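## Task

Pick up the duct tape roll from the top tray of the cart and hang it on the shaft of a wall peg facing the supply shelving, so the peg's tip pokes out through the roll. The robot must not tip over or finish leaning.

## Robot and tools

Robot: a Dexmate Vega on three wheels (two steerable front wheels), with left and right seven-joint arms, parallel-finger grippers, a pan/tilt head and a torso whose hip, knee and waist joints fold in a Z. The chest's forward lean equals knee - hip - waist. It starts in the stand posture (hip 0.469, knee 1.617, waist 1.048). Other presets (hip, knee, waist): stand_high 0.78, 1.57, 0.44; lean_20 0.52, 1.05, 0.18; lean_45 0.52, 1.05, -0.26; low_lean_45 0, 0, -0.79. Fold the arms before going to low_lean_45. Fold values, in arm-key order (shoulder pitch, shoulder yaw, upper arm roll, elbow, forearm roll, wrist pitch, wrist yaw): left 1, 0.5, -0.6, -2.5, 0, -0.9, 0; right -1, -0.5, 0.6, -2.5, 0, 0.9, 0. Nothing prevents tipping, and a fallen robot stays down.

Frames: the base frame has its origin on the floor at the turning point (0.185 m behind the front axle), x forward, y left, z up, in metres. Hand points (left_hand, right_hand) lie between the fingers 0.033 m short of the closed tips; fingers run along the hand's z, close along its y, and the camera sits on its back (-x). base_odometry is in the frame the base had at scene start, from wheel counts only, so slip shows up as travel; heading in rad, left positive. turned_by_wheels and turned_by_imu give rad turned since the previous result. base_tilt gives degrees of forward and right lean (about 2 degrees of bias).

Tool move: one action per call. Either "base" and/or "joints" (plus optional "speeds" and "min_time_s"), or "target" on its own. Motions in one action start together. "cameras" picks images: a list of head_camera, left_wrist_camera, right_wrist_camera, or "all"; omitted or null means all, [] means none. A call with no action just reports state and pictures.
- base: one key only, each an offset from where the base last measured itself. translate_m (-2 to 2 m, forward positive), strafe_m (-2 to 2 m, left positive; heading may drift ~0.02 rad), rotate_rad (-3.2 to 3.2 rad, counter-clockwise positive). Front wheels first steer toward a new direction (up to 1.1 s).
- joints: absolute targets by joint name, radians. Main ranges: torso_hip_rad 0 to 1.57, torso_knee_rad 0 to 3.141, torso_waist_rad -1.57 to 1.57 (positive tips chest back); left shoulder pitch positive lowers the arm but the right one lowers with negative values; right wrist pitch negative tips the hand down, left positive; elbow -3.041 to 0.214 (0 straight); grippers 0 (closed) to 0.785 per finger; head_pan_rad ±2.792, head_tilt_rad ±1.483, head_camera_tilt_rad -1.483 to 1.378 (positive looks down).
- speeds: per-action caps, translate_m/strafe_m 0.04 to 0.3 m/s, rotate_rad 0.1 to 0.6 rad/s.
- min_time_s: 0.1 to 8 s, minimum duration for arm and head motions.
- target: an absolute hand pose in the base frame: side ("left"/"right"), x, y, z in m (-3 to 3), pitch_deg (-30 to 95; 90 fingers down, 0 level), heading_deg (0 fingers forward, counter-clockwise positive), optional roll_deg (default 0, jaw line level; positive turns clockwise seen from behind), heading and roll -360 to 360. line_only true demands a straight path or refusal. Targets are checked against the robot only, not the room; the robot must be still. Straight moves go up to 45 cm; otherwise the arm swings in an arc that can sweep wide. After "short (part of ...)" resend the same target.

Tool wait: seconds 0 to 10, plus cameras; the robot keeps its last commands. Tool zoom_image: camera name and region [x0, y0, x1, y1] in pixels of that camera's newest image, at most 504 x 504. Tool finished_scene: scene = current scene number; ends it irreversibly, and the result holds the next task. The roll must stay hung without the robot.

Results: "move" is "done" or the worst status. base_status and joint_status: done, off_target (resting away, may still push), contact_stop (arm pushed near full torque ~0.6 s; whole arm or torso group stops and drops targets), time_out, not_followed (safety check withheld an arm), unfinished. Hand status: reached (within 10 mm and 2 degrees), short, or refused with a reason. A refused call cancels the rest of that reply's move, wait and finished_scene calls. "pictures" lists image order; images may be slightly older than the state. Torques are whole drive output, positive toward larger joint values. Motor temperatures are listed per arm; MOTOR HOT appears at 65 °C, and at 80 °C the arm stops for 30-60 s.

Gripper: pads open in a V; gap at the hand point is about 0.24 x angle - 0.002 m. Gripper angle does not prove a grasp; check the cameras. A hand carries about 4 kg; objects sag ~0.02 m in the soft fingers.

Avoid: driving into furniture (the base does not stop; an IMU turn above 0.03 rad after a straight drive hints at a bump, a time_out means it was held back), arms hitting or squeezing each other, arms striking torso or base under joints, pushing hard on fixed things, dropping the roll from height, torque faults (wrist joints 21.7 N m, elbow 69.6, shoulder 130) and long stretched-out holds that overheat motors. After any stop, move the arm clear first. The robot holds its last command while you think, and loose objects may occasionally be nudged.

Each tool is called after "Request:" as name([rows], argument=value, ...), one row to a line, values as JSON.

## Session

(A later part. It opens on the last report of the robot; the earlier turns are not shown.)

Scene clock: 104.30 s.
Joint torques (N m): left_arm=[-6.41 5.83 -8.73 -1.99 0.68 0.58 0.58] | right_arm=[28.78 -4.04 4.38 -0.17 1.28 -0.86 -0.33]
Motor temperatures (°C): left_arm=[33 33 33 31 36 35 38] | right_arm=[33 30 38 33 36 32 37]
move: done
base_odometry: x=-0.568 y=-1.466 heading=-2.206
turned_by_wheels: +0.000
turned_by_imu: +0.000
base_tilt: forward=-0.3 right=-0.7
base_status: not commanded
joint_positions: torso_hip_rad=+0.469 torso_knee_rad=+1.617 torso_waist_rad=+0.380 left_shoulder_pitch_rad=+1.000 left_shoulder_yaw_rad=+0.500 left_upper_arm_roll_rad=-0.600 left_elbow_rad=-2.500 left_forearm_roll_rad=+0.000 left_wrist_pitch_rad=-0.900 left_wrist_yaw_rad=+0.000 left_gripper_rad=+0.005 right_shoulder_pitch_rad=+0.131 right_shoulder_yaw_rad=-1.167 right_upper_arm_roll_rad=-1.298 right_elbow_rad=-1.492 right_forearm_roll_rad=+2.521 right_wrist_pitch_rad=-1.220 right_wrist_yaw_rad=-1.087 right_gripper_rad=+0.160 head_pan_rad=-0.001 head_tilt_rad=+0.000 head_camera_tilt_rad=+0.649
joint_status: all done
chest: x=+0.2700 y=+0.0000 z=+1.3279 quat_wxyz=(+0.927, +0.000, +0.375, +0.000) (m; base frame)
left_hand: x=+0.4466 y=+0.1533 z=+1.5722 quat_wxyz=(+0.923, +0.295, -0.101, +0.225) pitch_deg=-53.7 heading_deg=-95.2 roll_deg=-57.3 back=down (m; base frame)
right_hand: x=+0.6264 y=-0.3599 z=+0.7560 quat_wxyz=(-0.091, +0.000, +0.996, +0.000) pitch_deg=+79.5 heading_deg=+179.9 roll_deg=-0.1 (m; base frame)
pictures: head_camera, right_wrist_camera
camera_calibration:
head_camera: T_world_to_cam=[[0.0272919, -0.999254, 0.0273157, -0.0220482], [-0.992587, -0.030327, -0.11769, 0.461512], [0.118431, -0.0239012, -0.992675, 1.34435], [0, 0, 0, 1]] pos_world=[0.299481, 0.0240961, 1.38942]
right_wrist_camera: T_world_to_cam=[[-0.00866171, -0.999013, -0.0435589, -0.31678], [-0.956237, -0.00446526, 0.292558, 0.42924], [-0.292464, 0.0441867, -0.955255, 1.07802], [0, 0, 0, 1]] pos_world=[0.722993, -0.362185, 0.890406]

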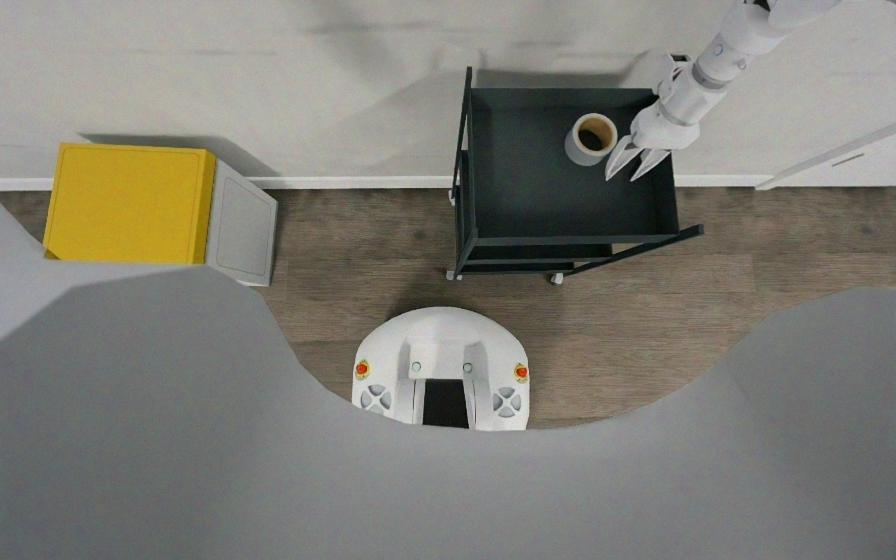

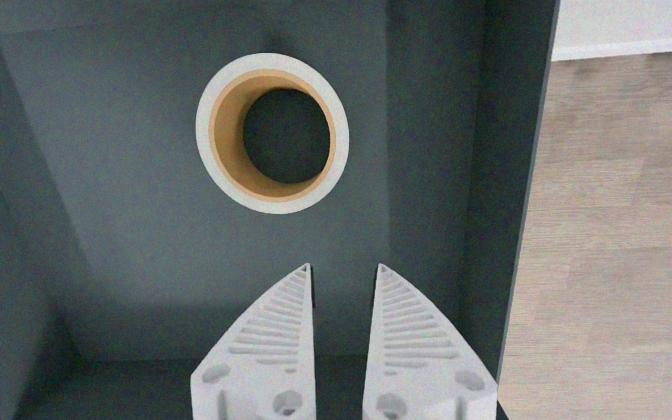

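Request:
move(target={"side": "right", "x": 0.65, "y": -0.356, "z": 0.80, "pitch_deg": 90, "heading_deg": 0, "roll_deg": 0, "line_only": true}, cameras=[])

Request:
move(target={"side": "right", "x": 0.7235, "y": -0.356, "z": 0.79, "pitch_deg": 90, "heading_deg": 0, "roll_deg": 0, "line_only": true}, cameras=["right_wrist_camera"])

Scene clock: 117.97 s.
Joint torques (N m): left_arm=[-6.8 4.69 -5.25 -1.36 -1.34 0.75 0.65] | right_arm=[7.01 -7.08 12.45 -2.52 0.17 0.62 -0.01]
Motor temperatures (°C): left_arm=[33 33 33 31 36 35 38] | right_arm=[34 30 38 33 36 32 37]
move: done
base_odometry: x=-0.568 y=-1.466 heading=-2.206
turned_by_wheels: +0.000
turned_by_imu: -0.001
base_tilt: forward=-0.5 right=-0.8
base_status: not commanded
joint_positions: torso_hip_rad=+0.469 torso_knee_rad=+1.617 torso_waist_rad=+0.380 left_shoulder_pitch_rad=+1.000 left_shoulder_yaw_rad=+0.500 left_upper_arm_roll_rad=-0.600 left_elbow_rad=-2.500 left_forearm_roll_rad=+0.000 left_wrist_pitch_rad=-0.900 left_wrist_yaw_rad=+0.000 left_gripper_rad=+0.005 right_shoulder_pitch_rad=+0.091 right_shoulder_yaw_rad=-1.377 right_upper_arm_roll_rad=-1.202 right_elbow_rad=-1.831 right_forearm_roll_rad=+2.472 right_wrist_pitch_rad=-1.055 right_wrist_yaw_rad=-1.040 right_gripper_rad=+0.160 head_pan_rad=-0.001 head_tilt_rad=+0.000 head_camera_tilt_rad=+0.649
joint_status: not commanded
chest: x=+0.2700 y=+0.0000 z=+1.3279 quat_wxyz=(+0.927, +0.000, +0.375, +0.000) (m; base frame)
left_hand: x=+0.4466 y=+0.1533 z=+1.5722 quat_wxyz=(+0.923, +0.295, -0.101, +0.225) pitch_deg=-53.7 heading_deg=-95.2 roll_deg=-57.3 back=down (m; base frame)
right_hand: x=+0.6498 y=-0.3561 z=+0.7994 quat_wxyz=(-0.001, +0.000, +1.000, +0.000) pitch_deg=+89.9 heading_deg=+0.0 roll_deg=+0.0 (m; base frame)
right_hand_status: reached (straight line, planned for 1.4 s): 1 mm and 0.1 deg off.
pictures: none
No camera images: "cameras" was empty.

Scene clock: 120.83 s.
Joint torques (N m): left_arm=[-9.93 5.38 -5.54 -3.51 -0.28 2.07 0.5] | right_arm=[30.45 -1.71 4.76 -0.55 0.32 -0.45 0.34]
Motor temperatures (°C): left_arm=[33 33 33 31 36 35 38] | right_arm=[34 30 38 33 36 32 37]
move: done
base_odometry: x=-0.568 y=-1.466 heading=-2.206
turned_by_wheels: +0.000
turned_by_imu: +0.000
base_tilt: forward=-0.5 right=-0.8
base_status: not commanded
joint_positions: torso_hip_rad=+0.469 torso_knee_rad=+1.617 torso_waist_rad=+0.380 left_shoulder_pitch_rad=+1.000 left_shoulder_yaw_rad=+0.500 left_upper_arm_roll_rad=-0.600 left_elbow_rad=-2.500 left_forearm_roll_rad=+0.000 left_wrist_pitch_rad=-0.900 left_wrist_yaw_rad=+0.000 left_gripper_rad=+0.005 right_shoulder_pitch_rad=+0.184 right_shoulder_yaw_rad=-1.117 right_upper_arm_roll_rad=-1.204 right_elbow_rad=-1.451 right_forearm_roll_rad=+2.379 right_wrist_pitch_rad=-1.208 right_wrist_yaw_rad=-1.004 right_gripper_rad=+0.160 head_pan_rad=-0.001 head_tilt_rad=+0.000 head_camera_tilt_rad=+0.649
joint_status: not commanded
chest: x=+0.2700 y=+0.0000 z=+1.3279 quat_wxyz=(+0.927, +0.000, +0.375, +0.000) (m; base frame)
left_hand: x=+0.4466 y=+0.1533 z=+1.5722 quat_wxyz=(+0.923, +0.295, -0.101, +0.225) pitch_deg=-53.7 heading_deg=-95.2 roll_deg=-57.3 back=down (m; base frame)
right_hand: x=+0.7227 y=-0.3560 z=+0.7900 quat_wxyz=(+0.000, +0.000, +1.000, +0.000) pitch_deg=+90.0 heading_deg=+0.0 roll_deg=+0.0 (m; base frame)
right_hand_status: reached (straight line, planned for 1.5 s): 1 mm and 0.0 deg off.
pictures: right_wrist_camera
camera_calibration:
right_wrist_camera: T_world_to_cam=[[-0.000681696, -0.999023, -0.0441948, -0.315862], [-0.993478, -0.00436255, 0.113939, 0.679421], [-0.114021, 0.0439843, -0.992504, 1.03888], [0, 0, 0, 1]] pos_world=[0.793228, -0.358284, 0.939716]

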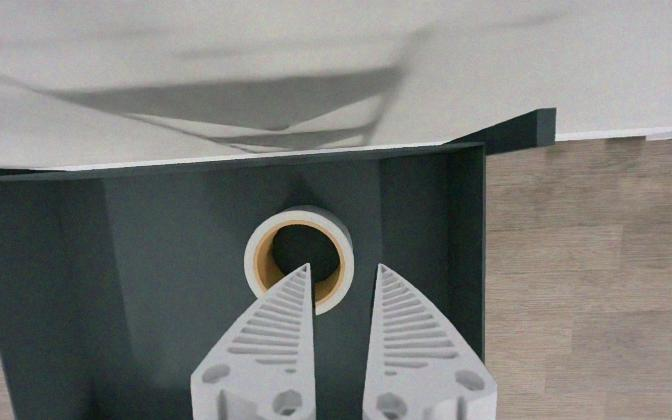

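Request:
move(target={"side": "right", "x": 0.72, "y": -0.358, "z": 0.735, "pitch_deg": 90, "heading_deg": 0, "roll_deg": 0, "line_only": true}, cameras=["head_camera", "right_wrist_camera"])

Request:
zoom_image(camera="right_wrist_camera", region=[180, 150, 500, 420])

Request:
zoom_image(camera="head_camera", region=[520, 60, 700, 220])

Scene clock: 128.87 s.
Joint torques (N m): left_arm=[-4.96 4.76 -8.68 -0.55 -1.1 1.03 0.81] | right_arm=[8.53 -4.16 11.44 -1.13 0.33 0.15 -0.03]
Motor temperatures (°C): left_arm=[33 33 33 31 36 35 38] | right_arm=[34 30 38 33 36 32 37]
move: done
base_odometry: x=-0.568 y=-1.466 heading=-2.206
turned_by_wheels: +0.000
turned_by_imu: +0.000
base_tilt: forward=-0.6 right=-0.9
base_status: not commanded
joint_positions: torso_hip_rad=+0.469 torso_knee_rad=+1.617 torso_waist_rad=+0.380 left_shoulder_pitch_rad=+1.000 left_shoulder_yaw_rad=+0.500 left_upper_arm_roll_rad=-0.600 left_elbow_rad=-2.500 left_forearm_roll_rad=+0.000 left_wrist_pitch_rad=-0.900 left_wrist_yaw_rad=+0.000 left_gripper_rad=+0.005 right_shoulder_pitch_rad=+0.096 right_shoulder_yaw_rad=-1.053 right_upper_arm_roll_rad=-1.182 right_elbow_rad=-1.373 right_forearm_roll_rad=+2.154 right_wrist_pitch_rad=-1.180 right_wrist_yaw_rad=-0.819 right_gripper_rad=+0.160 head_pan_rad=-0.001 head_tilt_rad=+0.000 head_camera_tilt_rad=+0.649
joint_status: not commanded
chest: x=+0.2700 y=+0.0000 z=+1.3279 quat_wxyz=(+0.927, +0.000, +0.375, +0.000) (m; base frame)
left_hand: x=+0.4466 y=+0.1533 z=+1.5722 quat_wxyz=(+0.923, +0.295, -0.101, +0.225) pitch_deg=-53.7 heading_deg=-95.2 roll_deg=-57.3 back=down (m; base frame)
right_hand: x=+0.7202 y=-0.3580 z=+0.7361 quat_wxyz=(+0.000, +0.000, +1.000, +0.000) pitch_deg=+90.0 heading_deg=+0.0 roll_deg=+0.0 (m; base frame)
right_hand_status: reached (straight line, planned for 1.1 s): 1 mm and 0.0 deg off.
pictures: head_camera, right_wrist_camera
camera_calibration:
head_camera: T_world_to_cam=[[0.0272919, -0.999254, 0.0273157, -0.0220482], [-0.992587, -0.030327, -0.11769, 0.461512], [0.118431, -0.0239012, -0.992675, 1.34435], [0, 0, 0, 1]] pos_world=[0.299481, 0.0240961, 1.38942]
right_wrist_camera: T_world_to_cam=[[-0.000434278, -0.999035, -0.0439227, -0.320584], [-0.993501, -0.00456846, 0.113734, 0.683195], [-0.113825, 0.0436866, -0.99254, 0.984947], [0, 0, 0, 1]] pos_world=[0.790727, -0.360183, 0.885816]

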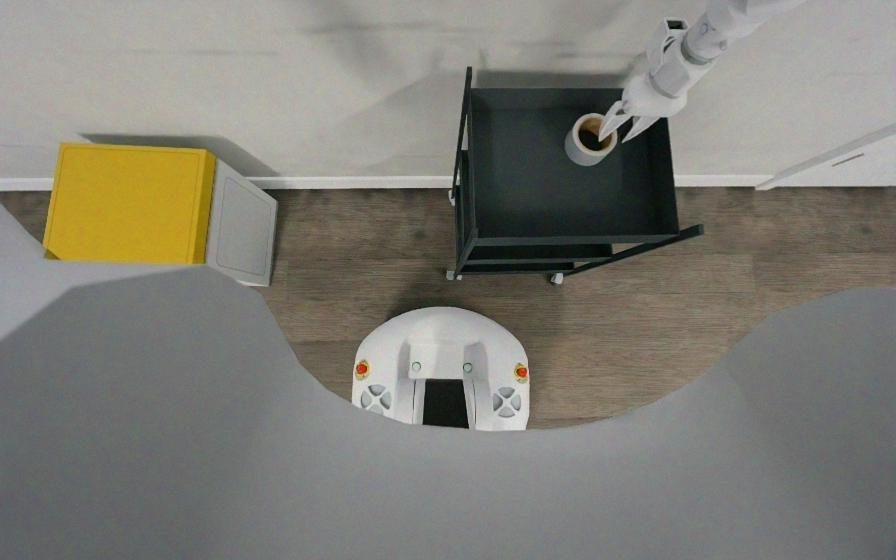

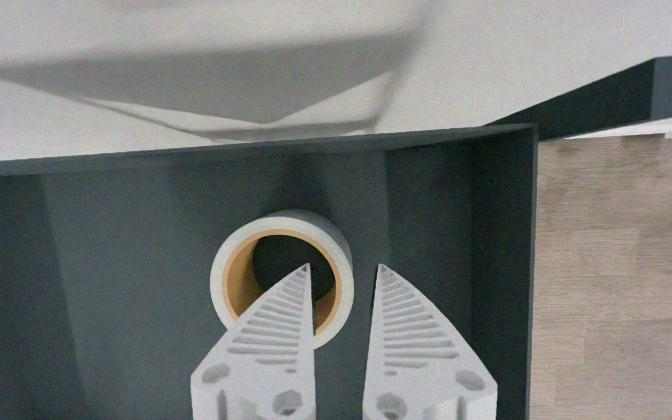

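Scaled by 1.575 from the camera's 672x420 image, which has a finer 960x600 frame.

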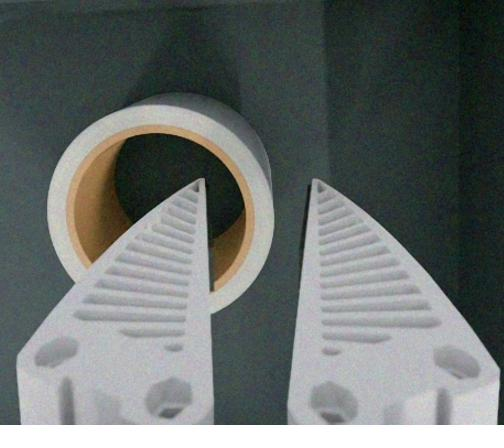

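Scaled by 2.800 from the camera's 896x560 image, which has a finer 960x600 frame.

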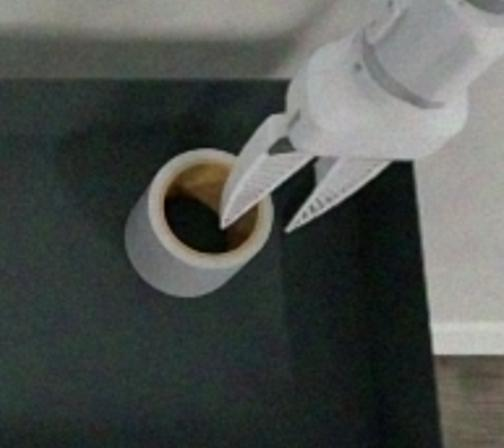

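Request:
move(target={"side": "right", "x": 0.719, "y": -0.360, "z": 0.713, "pitch_deg": 90, "heading_deg": 0, "roll_deg": 0, "line_only": true}, cameras=["right_wrist_camera"])

Request:
move(joints={"right_gripper_rad": 0.07}, cameras=["right_wrist_camera"])

Request:
zoom_image(camera="right_wrist_camera", region=[180, 150, 500, 420])

Scene clock: 135.20 s.
Joint torques (N m): left_arm=[-9.87 5.41 -8.09 -0.78 -0.22 1.52 0.98] | right_arm=[10.23 -2.38 4.23 -0.72 0.22 1.23 0.31]
Motor temperatures (°C): left_arm=[33 33 33 31 36 35 38] | right_arm=[34 30 38 33 36 32 37]
move: done
base_odometry: x=-0.568 y=-1.466 heading=-2.206
turned_by_wheels: +0.000
turned_by_imu: +0.000
base_tilt: forward=-0.5 right=-0.8
base_status: not commanded
joint_positions: torso_hip_rad=+0.469 torso_knee_rad=+1.617 torso_waist_rad=+0.380 left_shoulder_pitch_rad=+1.000 left_shoulder_yaw_rad=+0.500 left_upper_arm_roll_rad=-0.600 left_elbow_rad=-2.500 left_forearm_roll_rad=+0.000 left_wrist_pitch_rad=-0.900 left_wrist_yaw_rad=+0.000 left_gripper_rad=+0.005 right_shoulder_pitch_rad=+0.070 right_shoulder_yaw_rad=-1.023 right_upper_arm_roll_rad=-1.184 right_elbow_rad=-1.331 right_forearm_roll_rad=+2.059 right_wrist_pitch_rad=-1.165 right_wrist_yaw_rad=-0.736 right_gripper_rad=+0.160 head_pan_rad=-0.001 head_tilt_rad=+0.000 head_camera_tilt_rad=+0.649
joint_status: not commanded
chest: x=+0.2700 y=+0.0000 z=+1.3279 quat_wxyz=(+0.927, +0.000, +0.375, +0.000) (m; base frame)
left_hand: x=+0.4466 y=+0.1533 z=+1.5722 quat_wxyz=(+0.923, +0.295, -0.101, +0.225) pitch_deg=-53.7 heading_deg=-95.2 roll_deg=-57.3 back=down (m; base frame)
right_hand: x=+0.7194 y=-0.3599 z=+0.7143 quat_wxyz=(+0.000, +0.000, +1.000, +0.000) pitch_deg=+90.0 heading_deg=+0.0 roll_deg=+0.0 (m; base frame)
right_hand_status: reached (straight line, planned for 0.6 s): 1 mm and 0.0 deg off.
pictures: right_wrist_camera
camera_calibration:
right_wrist_camera: T_world_to_cam=[[-0.000645938, -0.999023, -0.0441951, -0.323134], [-0.993558, -0.00436698, 0.113236, 0.685417], [-0.113319, 0.0439835, -0.992585, 0.963051], [0, 0, 0, 1]] pos_world=[0.789924, -0.362184, 0.864015]

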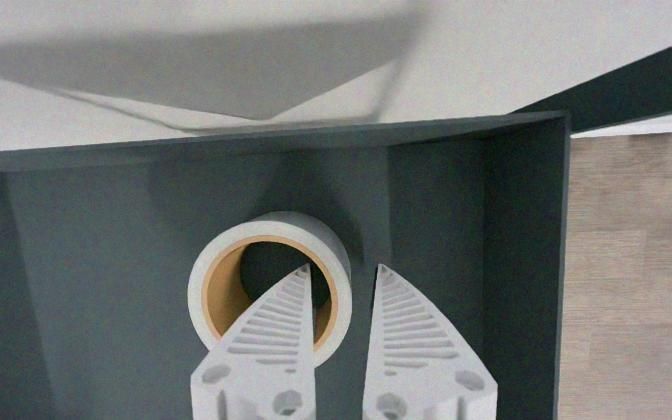

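Scene clock: 135.77 s.
Joint torques (N m): left_arm=[-8.02 4.31 -5.57 -3.2 -0.56 1.26 0.39] | right_arm=[9.53 -2.87 3.61 0.54 0.32 0.54 -0.05]
Motor temperatures (°C): left_arm=[33 33 33 31 36 35 38] | right_arm=[34 30 38 33 36 32 37]
move: done
base_odometry: x=-0.568 y=-1.466 heading=-2.206
turned_by_wheels: +0.000
turned_by_imu: +0.000
base_tilt: forward=-0.4 right=-0.9
base_status: not commanded
joint_positions: torso_hip_rad=+0.469 torso_knee_rad=+1.617 torso_waist_rad=+0.380 left_shoulder_pitch_rad=+1.000 left_shoulder_yaw_rad=+0.500 left_upper_arm_roll_rad=-0.600 left_elbow_rad=-2.500 left_forearm_roll_rad=+0.000 left_wrist_pitch_rad=-0.900 left_wrist_yaw_rad=+0.000 left_gripper_rad=+0.005 right_shoulder_pitch_rad=+0.069 right_shoulder_yaw_rad=-1.022 right_upper_arm_roll_rad=-1.184 right_elbow_rad=-1.329 right_forearm_roll_rad=+2.056 right_wrist_pitch_rad=-1.164 right_wrist_yaw_rad=-0.733 right_gripper_rad=+0.070 head_pan_rad=-0.001 head_tilt_rad=+0.000 head_camera_tilt_rad=+0.649
joint_status: all done
chest: x=+0.2700 y=+0.0000 z=+1.3279 quat_wxyz=(+0.927, +0.000, +0.375, +0.000) (m; base frame)
left_hand: x=+0.4466 y=+0.1533 z=+1.5722 quat_wxyz=(+0.923, +0.295, -0.101, +0.225) pitch_deg=-53.7 heading_deg=-95.2 roll_deg=-57.3 back=down (m; base frame)
right_hand: x=+0.7194 y=-0.3599 z=+0.7135 quat_wxyz=(+0.000, +0.000, +1.000, +0.000) pitch_deg=+90.0 heading_deg=+0.0 roll_deg=+0.0 (m; base frame)
pictures: right_wrist_camera
camera_calibration:
right_wrist_camera: T_world_to_cam=[[-0.000546719, -0.999022, -0.0442067, -0.323238], [-0.993559, -0.00446678, 0.113232, 0.685376], [-0.113319, 0.0439839, -0.992585, 0.962246], [0, 0, 0, 1]] pos_world=[0.789824, -0.362184, 0.863215]

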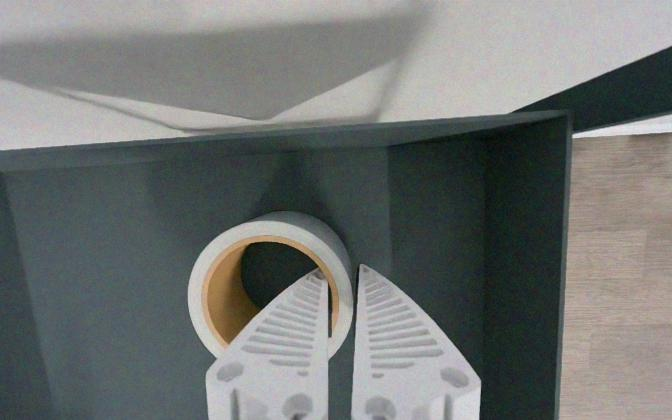

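Scaled by 1.575 from the camera's 672x420 image, which has a finer 960x600 frame.

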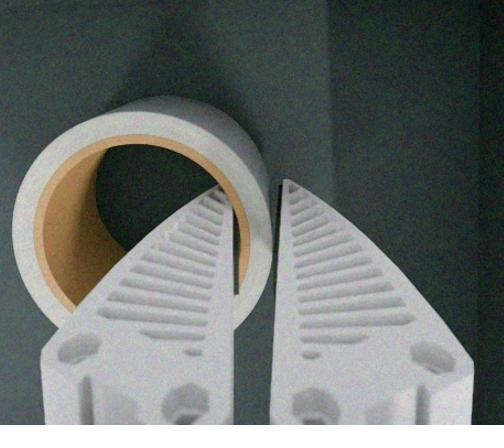

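Request:
move(joints={"right_gripper_rad": 0.0}, cameras=["right_wrist_camera"])

Request:
move(target={"side": "right", "x": 0.717, "y": -0.360, "z": 0.76, "pitch_deg": 90, "heading_deg": 0, "roll_deg": 0, "line_only": true}, cameras=["head_camera", "right_wrist_camera"])

Request:
zoom_image(camera="head_camera", region=[520, 60, 700, 220])

Scene clock: 140.13 s.
Joint torques (N m): left_arm=[-7.97 3.92 -4.14 -2.78 -0.65 0.21 0.37] | right_arm=[9.71 -2.61 4.25 0.09 0.11 0.43 0.04]
Motor temperatures (°C): left_arm=[33 33 33 31 36 35 38] | right_arm=[34 30 38 33 36 32 37]
move: done
base_odometry: x=-0.568 y=-1.466 heading=-2.206
turned_by_wheels: +0.000
turned_by_imu: +0.000
base_tilt: forward=-0.4 right=-0.8
base_status: not commanded
joint_positions: torso_hip_rad=+0.469 torso_knee_rad=+1.617 torso_waist_rad=+0.380 left_shoulder_pitch_rad=+1.000 left_shoulder_yaw_rad=+0.500 left_upper_arm_roll_rad=-0.600 left_elbow_rad=-2.500 left_forearm_roll_rad=+0.000 left_wrist_pitch_rad=-0.900 left_wrist_yaw_rad=+0.000 left_gripper_rad=+0.005 right_shoulder_pitch_rad=+0.069 right_shoulder_yaw_rad=-1.022 right_upper_arm_roll_rad=-1.184 right_elbow_rad=-1.329 right_forearm_roll_rad=+2.055 right_wrist_pitch_rad=-1.164 right_wrist_yaw_rad=-0.732 right_gripper_rad=+0.000 head_pan_rad=-0.001 head_tilt_rad=+0.000 head_camera_tilt_rad=+0.649
joint_status: all done
chest: x=+0.2700 y=+0.0000 z=+1.3279 quat_wxyz=(+0.927, +0.000, +0.375, +0.000) (m; base frame)
left_hand: x=+0.4466 y=+0.1533 z=+1.5722 quat_wxyz=(+0.923, +0.295, -0.101, +0.225) pitch_deg=-53.7 heading_deg=-95.2 roll_deg=-57.3 back=down (m; base frame)
right_hand: x=+0.7193 y=-0.3600 z=+0.7133 quat_wxyz=(+0.000, +0.000, +1.000, +0.000) pitch_deg=+90.0 heading_deg=+0.0 roll_deg=+0.0 (m; base frame)
pictures: right_wrist_camera
camera_calibration:
right_wrist_camera: T_world_to_cam=[[-0.000551063, -0.999022, -0.0442062, -0.323244], [-0.993559, -0.00446241, 0.113232, 0.6854], [-0.113319, 0.0439839, -0.992585, 0.962047], [0, 0, 0, 1]] pos_world=[0.789824, -0.362184, 0.863015]

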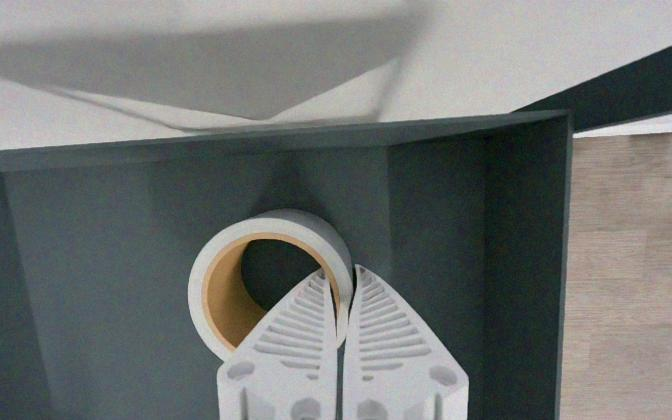

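Scene clock: 142.33 s.
Joint torques (N m): left_arm=[-7.11 5.26 -3.56 -3.3 -0.92 0.8 0.67] | right_arm=[31.14 -8.09 12.38 -2.77 1.52 0.26 -0.03]
Motor temperatures (°C): left_arm=[33 33 33 31 36 35 38] | right_arm=[34 30 38 33 36 32 37]
move: done
base_odometry: x=-0.568 y=-1.466 heading=-2.206
turned_by_wheels: +0.000
turned_by_imu: +0.000
base_tilt: forward=-0.6 right=-0.8
base_status: not commanded
joint_positions: torso_hip_rad=+0.469 torso_knee_rad=+1.617 torso_waist_rad=+0.380 left_shoulder_pitch_rad=+1.000 left_shoulder_yaw_rad=+0.500 left_upper_arm_roll_rad=-0.600 left_elbow_rad=-2.500 left_forearm_roll_rad=+0.000 left_wrist_pitch_rad=-0.900 left_wrist_yaw_rad=+0.000 left_gripper_rad=+0.005 right_shoulder_pitch_rad=+0.112 right_shoulder_yaw_rad=-1.096 right_upper_arm_roll_rad=-1.170 right_elbow_rad=-1.426 right_forearm_roll_rad=+2.249 right_wrist_pitch_rad=-1.195 right_wrist_yaw_rad=-0.901 right_gripper_rad=+0.000 head_pan_rad=-0.001 head_tilt_rad=+0.000 head_camera_tilt_rad=+0.649
joint_status: not commanded
chest: x=+0.2700 y=+0.0000 z=+1.3279 quat_wxyz=(+0.927, +0.000, +0.375, +0.000) (m; base frame)
left_hand: x=+0.4466 y=+0.1533 z=+1.5722 quat_wxyz=(+0.923, +0.295, -0.101, +0.225) pitch_deg=-53.7 heading_deg=-95.2 roll_deg=-57.3 back=down (m; base frame)
right_hand: x=+0.7167 y=-0.3601 z=+0.7587 quat_wxyz=(+0.000, +0.000, +1.000, +0.000) pitch_deg=+90.0 heading_deg=+0.0 roll_deg=+0.0 (m; base frame)
right_hand_status: reached (straight line, planned for 1.0 s): 1 mm and 0.0 deg off.
pictures: head_camera, right_wrist_camera
camera_calibration:
head_camera: T_world_to_cam=[[0.0272919, -0.999254, 0.0273157, -0.0220482], [-0.992587, -0.030327, -0.11769, 0.461512], [0.118431, -0.0239012, -0.992675, 1.34435], [0, 0, 0, 1]] pos_world=[0.299481, 0.0240961, 1.38942]
right_wrist_camera: T_world_to_cam=[[-0.000668136, -0.999036, -0.043899, -0.321533], [-0.993408, -0.00436888, 0.114545, 0.676516], [-0.114626, 0.0436862, -0.992448, 1.00753], [0, 0, 0, 1]] pos_world=[0.787332, -0.362282, 0.908317]

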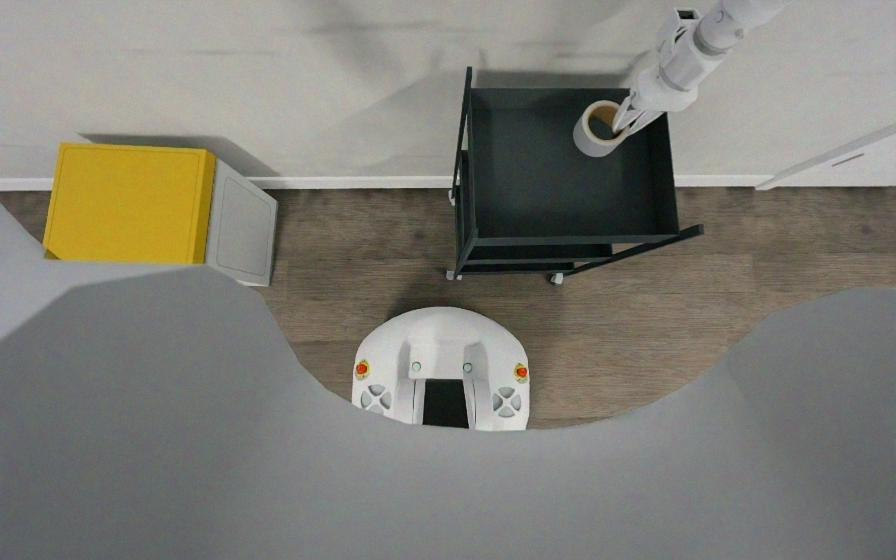

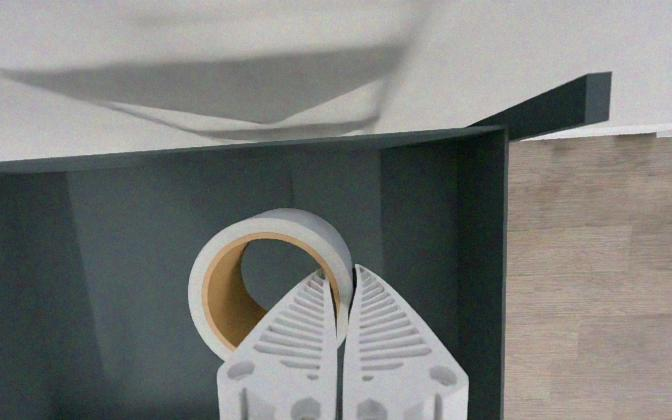

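Scaled by 2.800 from the camera's 896x560 image, which has a finer 960x600 frame.

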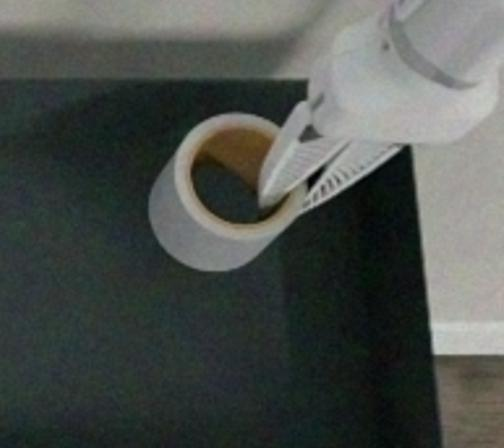

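Request:
move(joints={"torso_waist_rad": 0.72}, cameras=["right_wrist_camera"])

Request:
move(joints={"torso_waist_rad": 1.048}, cameras=["right_wrist_camera"])

Request:
move(base={"translate_m": -0.6}, speeds={"translate_m": 0.15}, cameras=["right_wrist_camera"])

Request:
move(target={"side": "right", "x": 0.52, "y": -0.32, "z": 1.1, "pitch_deg": 20, "heading_deg": 0, "roll_deg": 0, "line_only": true}, cameras=["head_camera", "right_wrist_camera"])

Scene clock: 156.03 s.
Joint torques (N m): left_arm=[-10.94 8.18 -4.33 -1.29 -1.73 0.64 0.14] | right_arm=[33.68 -4.43 12.72 -2.13 0.88 0.91 -0.16]
Motor temperatures (°C): left_arm=[33 33 33 31 36 34 38] | right_arm=[35 30 39 33 36 32 37]
move: done
base_odometry: x=-0.568 y=-1.466 heading=-2.205
turned_by_wheels: +0.000
turned_by_imu: -0.001
base_tilt: forward=-0.5 right=-0.8
base_status: not commanded
joint_positions: torso_hip_rad=+0.469 torso_knee_rad=+1.617 torso_waist_rad=+0.720 left_shoulder_pitch_rad=+1.000 left_shoulder_yaw_rad=+0.500 left_upper_arm_roll_rad=-0.600 left_elbow_rad=-2.500 left_forearm_roll_rad=+0.000 left_wrist_pitch_rad=-0.900 left_wrist_yaw_rad=+0.000 left_gripper_rad=+0.005 right_shoulder_pitch_rad=+0.113 right_shoulder_yaw_rad=-1.098 right_upper_arm_roll_rad=-1.170 right_elbow_rad=-1.428 right_forearm_roll_rad=+2.253 right_wrist_pitch_rad=-1.195 right_wrist_yaw_rad=-0.904 right_gripper_rad=+0.000 head_pan_rad=+0.000 head_tilt_rad=+0.000 head_camera_tilt_rad=+0.649
joint_status: all done
chest: x=+0.1343 y=+0.0000 z=+1.3961 quat_wxyz=(+0.977, +0.000, +0.212, +0.000) (m; base frame)
left_hand: x=+0.2194 y=+0.1533 z=+1.6854 quat_wxyz=(+0.893, +0.253, -0.256, +0.272) pitch_deg=-47.9 heading_deg=-118.4 roll_deg=-27.7 back=down (m; base frame)
right_hand: x=+0.7448 y=-0.3601 z=+1.0093 quat_wxyz=(+0.169, +0.000, +0.986, +0.000) pitch_deg=+70.6 heading_deg=+0.0 roll_deg=+0.0 back=up (m; base frame)
pictures: right_wrist_camera
camera_calibration:
right_wrist_camera: T_world_to_cam=[[0.0141906, -0.999035, -0.0415662, -0.323946], [-0.974803, -0.00456733, -0.22302, 1.00247], [0.222615, 0.0436836, -0.973927, 0.989563], [0, 0, 0, 1]] pos_world=[0.761516, -0.362283, 1.17387]

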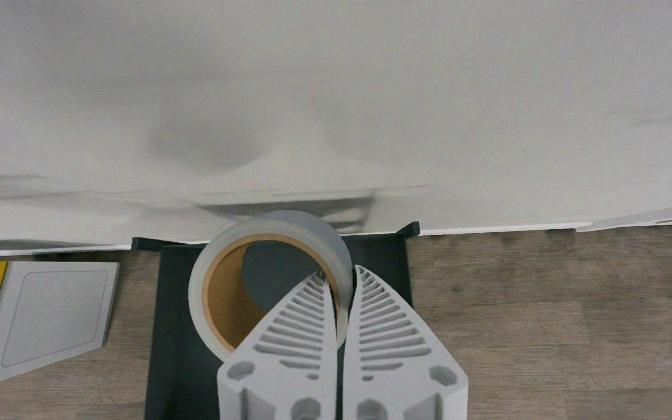

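Scene clock: 158.53 s.
Joint torques (N m): left_arm=[-11.34 2.86 -1.36 1.23 -0.22 1.04 0.52] | right_arm=[33.47 -0.09 12.66 -2.39 0.59 1.53 -0.26]
Motor temperatures (°C): left_arm=[33 33 33 31 36 34 38] | right_arm=[35 30 39 33 36 32 37]
move: done
base_odometry: x=-0.568 y=-1.466 heading=-2.206
turned_by_wheels: +0.000
turned_by_imu: +0.000
base_tilt: forward=-0.5 right=-0.9
base_status: not commanded
joint_positions: torso_hip_rad=+0.469 torso_knee_rad=+1.617 torso_waist_rad=+1.048 left_shoulder_pitch_rad=+1.000 left_shoulder_yaw_rad=+0.500 left_upper_arm_roll_rad=-0.600 left_elbow_rad=-2.500 left_forearm_roll_rad=+0.000 left_wrist_pitch_rad=-0.900 left_wrist_yaw_rad=+0.000 left_gripper_rad=+0.005 right_shoulder_pitch_rad=+0.113 right_shoulder_yaw_rad=-1.098 right_upper_arm_roll_rad=-1.170 right_elbow_rad=-1.428 right_forearm_roll_rad=+2.253 right_wrist_pitch_rad=-1.195 right_wrist_yaw_rad=-0.904 right_gripper_rad=+0.000 head_pan_rad=+0.000 head_tilt_rad=+0.000 head_camera_tilt_rad=+0.649
joint_status: all done
chest: x=-0.0111 y=+0.0000 z=+1.4155 quat_wxyz=(+0.999, +0.000, +0.050, +0.000) (m; base frame)
left_hand: x=-0.0237 y=+0.1533 z=+1.7167 quat_wxyz=(+0.839, +0.205, -0.398, +0.310) pitch_deg=-36.8 heading_deg=-132.5 roll_deg=-6.9 back=down (m; base frame)
right_hand: x=+0.6914 y=-0.3600 z=+1.2459 quat_wxyz=(+0.327, +0.000, +0.945, +0.000) pitch_deg=+51.8 heading_deg=+0.0 roll_deg=+0.0 back=up (m; base frame)
pictures: right_wrist_camera
camera_calibration:
right_wrist_camera: T_world_to_cam=[[0.0269088, -0.999035, -0.034727, -0.330675], [-0.850993, -0.00466664, -0.525156, 1.2941], [0.524487, 0.0436838, -0.850297, 0.869108], [0, 0, 0, 1]] pos_world=[0.654329, -0.362283, 1.40712]

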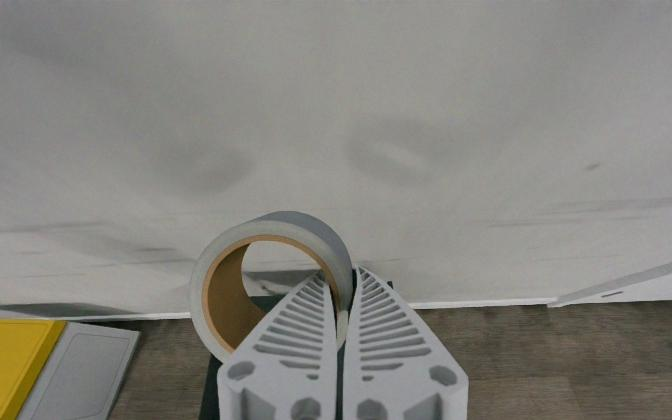

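Scene clock: 163.70 s.
Joint torques (N m): left_arm=[-10.95 6.69 -2.72 1.42 0.11 1.96 0.24] | right_arm=[34.31 0.11 12.3 -2.14 0.57 1.65 -0.09]
Motor temperatures (°C): left_arm=[33 33 33 31 36 35 38] | right_arm=[35 30 39 33 36 32 37]
move: done
base_odometry: x=-0.212 y=-0.983 heading=-2.204
turned_by_wheels: +0.002
turned_by_imu: +0.007
base_tilt: forward=-0.5 right=-0.7
base_status: done
joint_positions: torso_hip_rad=+0.469 torso_knee_rad=+1.617 torso_waist_rad=+1.048 left_shoulder_pitch_rad=+1.000 left_shoulder_yaw_rad=+0.500 left_upper_arm_roll_rad=-0.600 left_elbow_rad=-2.500 left_forearm_roll_rad=+0.000 left_wrist_pitch_rad=-0.900 left_wrist_yaw_rad=+0.000 left_gripper_rad=+0.005 right_shoulder_pitch_rad=+0.113 right_shoulder_yaw_rad=-1.098 right_upper_arm_roll_rad=-1.170 right_elbow_rad=-1.428 right_forearm_roll_rad=+2.253 right_wrist_pitch_rad=-1.195 right_wrist_yaw_rad=-0.904 right_gripper_rad=+0.000 head_pan_rad=+0.000 head_tilt_rad=+0.000 head_camera_tilt_rad=+0.649
joint_status: not commanded
chest: x=-0.0112 y=+0.0000 z=+1.4155 quat_wxyz=(+0.999, +0.000, +0.050, +0.000) (m; base frame)
left_hand: x=-0.0239 y=+0.1533 z=+1.7167 quat_wxyz=(+0.839, +0.205, -0.398, +0.310) pitch_deg=-36.8 heading_deg=-132.5 roll_deg=-6.9 back=down (m; base frame)
right_hand: x=+0.6913 y=-0.3601 z=+1.2460 quat_wxyz=(+0.327, +0.000, +0.945, +0.000) pitch_deg=+51.8 heading_deg=+0.0 roll_deg=+0.0 back=up (m; base frame)
pictures: right_wrist_camera
camera_calibration:
right_wrist_camera: T_world_to_cam=[[0.0269142, -0.999034, -0.0347246, -0.330673], [-0.850921, -0.00466648, -0.525273, 1.29409], [0.524604, 0.0436852, -0.850225, 0.86912], [0, 0, 0, 1]] pos_world=[0.654128, -0.362283, 1.40722]

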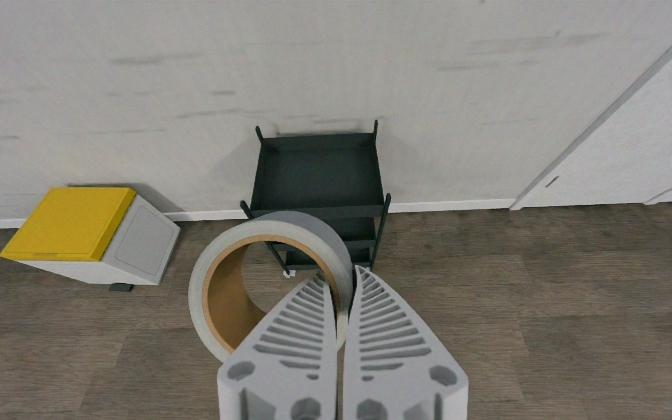

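Scene clock: 174.37 s.
Joint torques (N m): left_arm=[-12.45 3.42 -2.77 0.29 0.23 1.48 -0.22] | right_arm=[-5.08 -3.17 4.1 -6.21 -1.42 4.02 -0.02]
Motor temperatures (°C): left_arm=[33 33 33 31 36 35 38] | right_arm=[34 30 39 33 36 32 37]
move: done
base_odometry: x=-0.212 y=-0.983 heading=-2.204
turned_by_wheels: +0.000
turned_by_imu: -0.001
base_tilt: forward=-0.5 right=-0.8
base_status: not commanded
joint_positions: torso_hip_rad=+0.469 torso_knee_rad=+1.617 torso_waist_rad=+1.048 left_shoulder_pitch_rad=+1.000 left_shoulder_yaw_rad=+0.500 left_upper_arm_roll_rad=-0.600 left_elbow_rad=-2.500 left_forearm_roll_rad=+0.000 left_wrist_pitch_rad=-0.900 left_wrist_yaw_rad=+0.000 left_gripper_rad=+0.005 right_shoulder_pitch_rad=-2.240 right_shoulder_yaw_rad=-0.873 right_upper_arm_roll_rad=+0.390 right_elbow_rad=-2.513 right_forearm_roll_rad=+1.075 right_wrist_pitch_rad=-0.422 right_wrist_yaw_rad=-0.549 right_gripper_rad=+0.000 head_pan_rad=+0.000 head_tilt_rad=+0.000 head_camera_tilt_rad=+0.649
joint_status: not commanded
chest: x=-0.0112 y=+0.0000 z=+1.4155 quat_wxyz=(+0.999, +0.000, +0.050, +0.000) (m; base frame)
left_hand: x=-0.0239 y=+0.1533 z=+1.7167 quat_wxyz=(+0.839, +0.205, -0.398, +0.310) pitch_deg=-36.8 heading_deg=-132.5 roll_deg=-6.9 back=down (m; base frame)
right_hand: x=+0.5206 y=-0.3203 z=+1.1002 quat_wxyz=(+0.573, +0.000, +0.819, +0.000) pitch_deg=+20.1 heading_deg=+0.0 roll_deg=+0.0 back=up (m; base frame)
right_hand_status: reached (straight line, planned for 9.3 s): 1 mm and 0.1 deg off.
pictures: head_camera, right_wrist_camera
camera_calibration:
head_camera: T_world_to_cam=[[0.00465005, -0.999254, 0.0383491, -0.0326369], [-0.706383, -0.030427, -0.707176, 1.03028], [0.707815, -0.0238007, -0.705997, 1.0655], [0, 0, 0, 1]] pos_world=[-0.0262512, 0.0240954, 1.48208]
right_wrist_camera: T_world_to_cam=[[0.0408776, -0.999041, -0.0157043, -0.319568], [-0.4478, -0.00426747, -0.894124, 1.26856], [0.893199, 0.043582, -0.447545, 0.198088], [0, 0, 0, 1]] pos_world=[0.404192, -0.322481, 1.21788]

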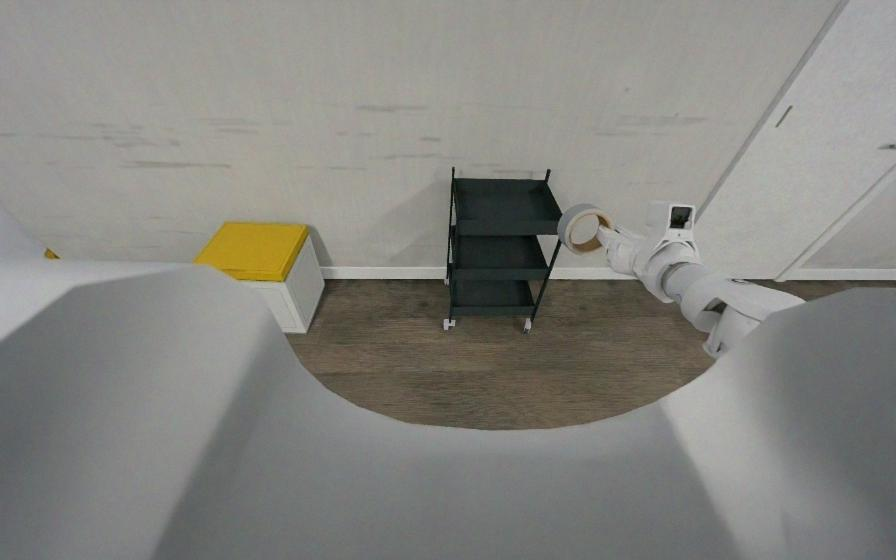

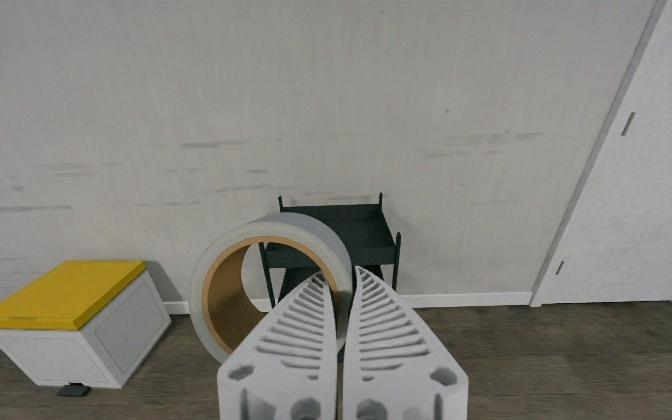

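Request:
move(base={"rotate_rad": -1.57}, speeds={"rotate_rad": 0.4}, joints={"head_camera_tilt_rad": 0.2}, cameras=["head_camera", "right_wrist_camera"])

Request:
zoom_image(camera="head_camera", region=[350, 160, 550, 290])

Scene clock: 186.20 s.
Joint torques (N m): left_arm=[-12.14 5 -3.14 -0.96 -0.56 1.67 0.35] | right_arm=[-3.93 -2.59 3.36 -6.71 -1.16 3.23 0.06]
Motor temperatures (°C): left_arm=[33 33 33 31 36 35 38] | right_arm=[34 29 39 33 36 32 37]
move: done
base_odometry: x=-0.211 y=-0.983 heading=+2.508
turned_by_wheels: -1.571
turned_by_imu: -1.560
base_tilt: forward=-0.4 right=-0.6
base_status: done
joint_positions: torso_hip_rad=+0.469 torso_knee_rad=+1.617 torso_waist_rad=+1.048 left_shoulder_pitch_rad=+1.000 left_shoulder_yaw_rad=+0.500 left_upper_arm_roll_rad=-0.600 left_elbow_rad=-2.500 left_forearm_roll_rad=+0.000 left_wrist_pitch_rad=-0.900 left_wrist_yaw_rad=+0.000 left_gripper_rad=+0.005 right_shoulder_pitch_rad=-2.243 right_shoulder_yaw_rad=-0.871 right_upper_arm_roll_rad=+0.389 right_elbow_rad=-2.513 right_forearm_roll_rad=+1.071 right_wrist_pitch_rad=-0.420 right_wrist_yaw_rad=-0.548 right_gripper_rad=+0.000 head_pan_rad=+0.000 head_tilt_rad=+0.000 head_camera_tilt_rad=+0.201
joint_status: all done
chest: x=-0.0112 y=+0.0000 z=+1.4155 quat_wxyz=(+0.999, +0.000, +0.050, +0.000) (m; base frame)
left_hand: x=-0.0239 y=+0.1533 z=+1.7167 quat_wxyz=(+0.839, +0.205, -0.398, +0.310) pitch_deg=-36.8 heading_deg=-132.5 roll_deg=-6.9 back=down (m; base frame)
right_hand: x=+0.5201 y=-0.3201 z=+1.1001 quat_wxyz=(+0.574, +0.000, +0.819, +0.000) pitch_deg=+20.0 heading_deg=+0.0 roll_deg=+0.0 back=up (m; base frame)
pictures: head_camera, right_wrist_camera
camera_calibration:
head_camera: T_world_to_cam=[[-0.0124698, -0.999245, 0.0367955, -0.0316803], [-0.329757, -0.0306303, -0.943569, 1.41025], [0.943983, -0.0238997, -0.329126, 0.525228], [0, 0, 0, 1]] pos_world=[-0.0311619, 0.0240927, 1.5047]
right_wrist_camera: T_world_to_cam=[[0.0411683, -0.999034, -0.015342, -0.320007], [-0.446702, -0.00466844, -0.894671, 1.26811], [0.893735, 0.0436853, -0.446463, 0.196982], [0, 0, 0, 1]] pos_world=[0.403591, -0.322383, 1.21758]

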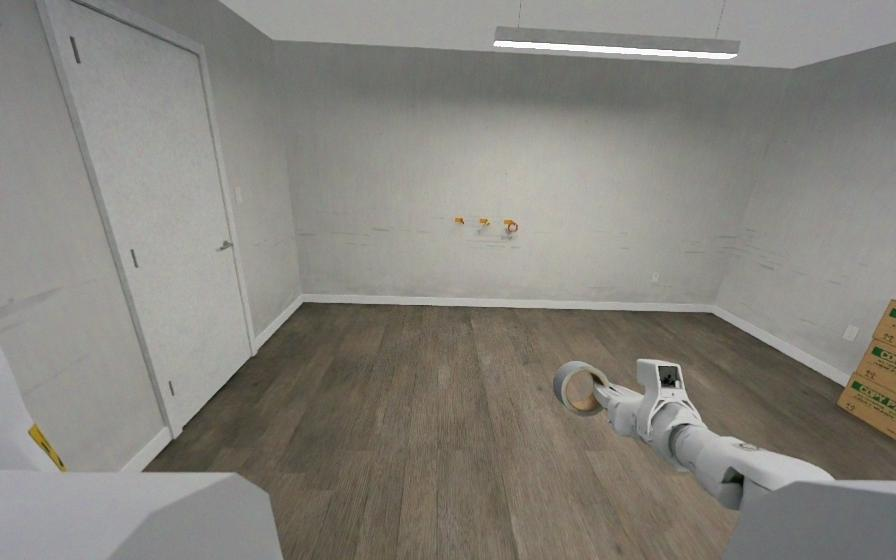

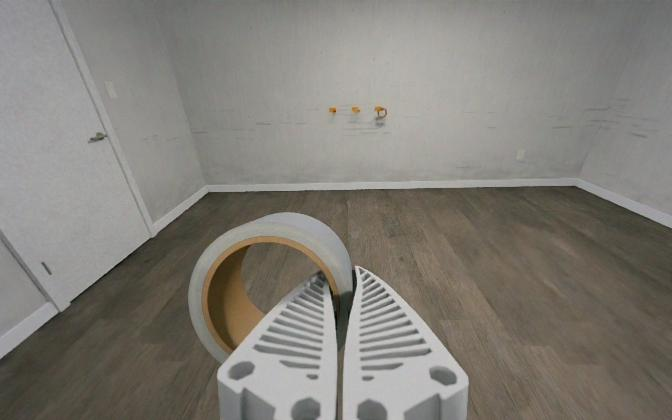

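Scaled by 2.520 from the camera's 896x560 image, which has a finer 960x600 frame.

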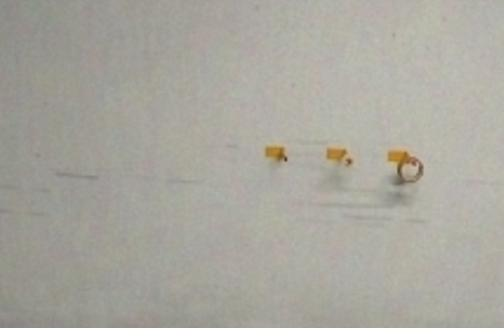

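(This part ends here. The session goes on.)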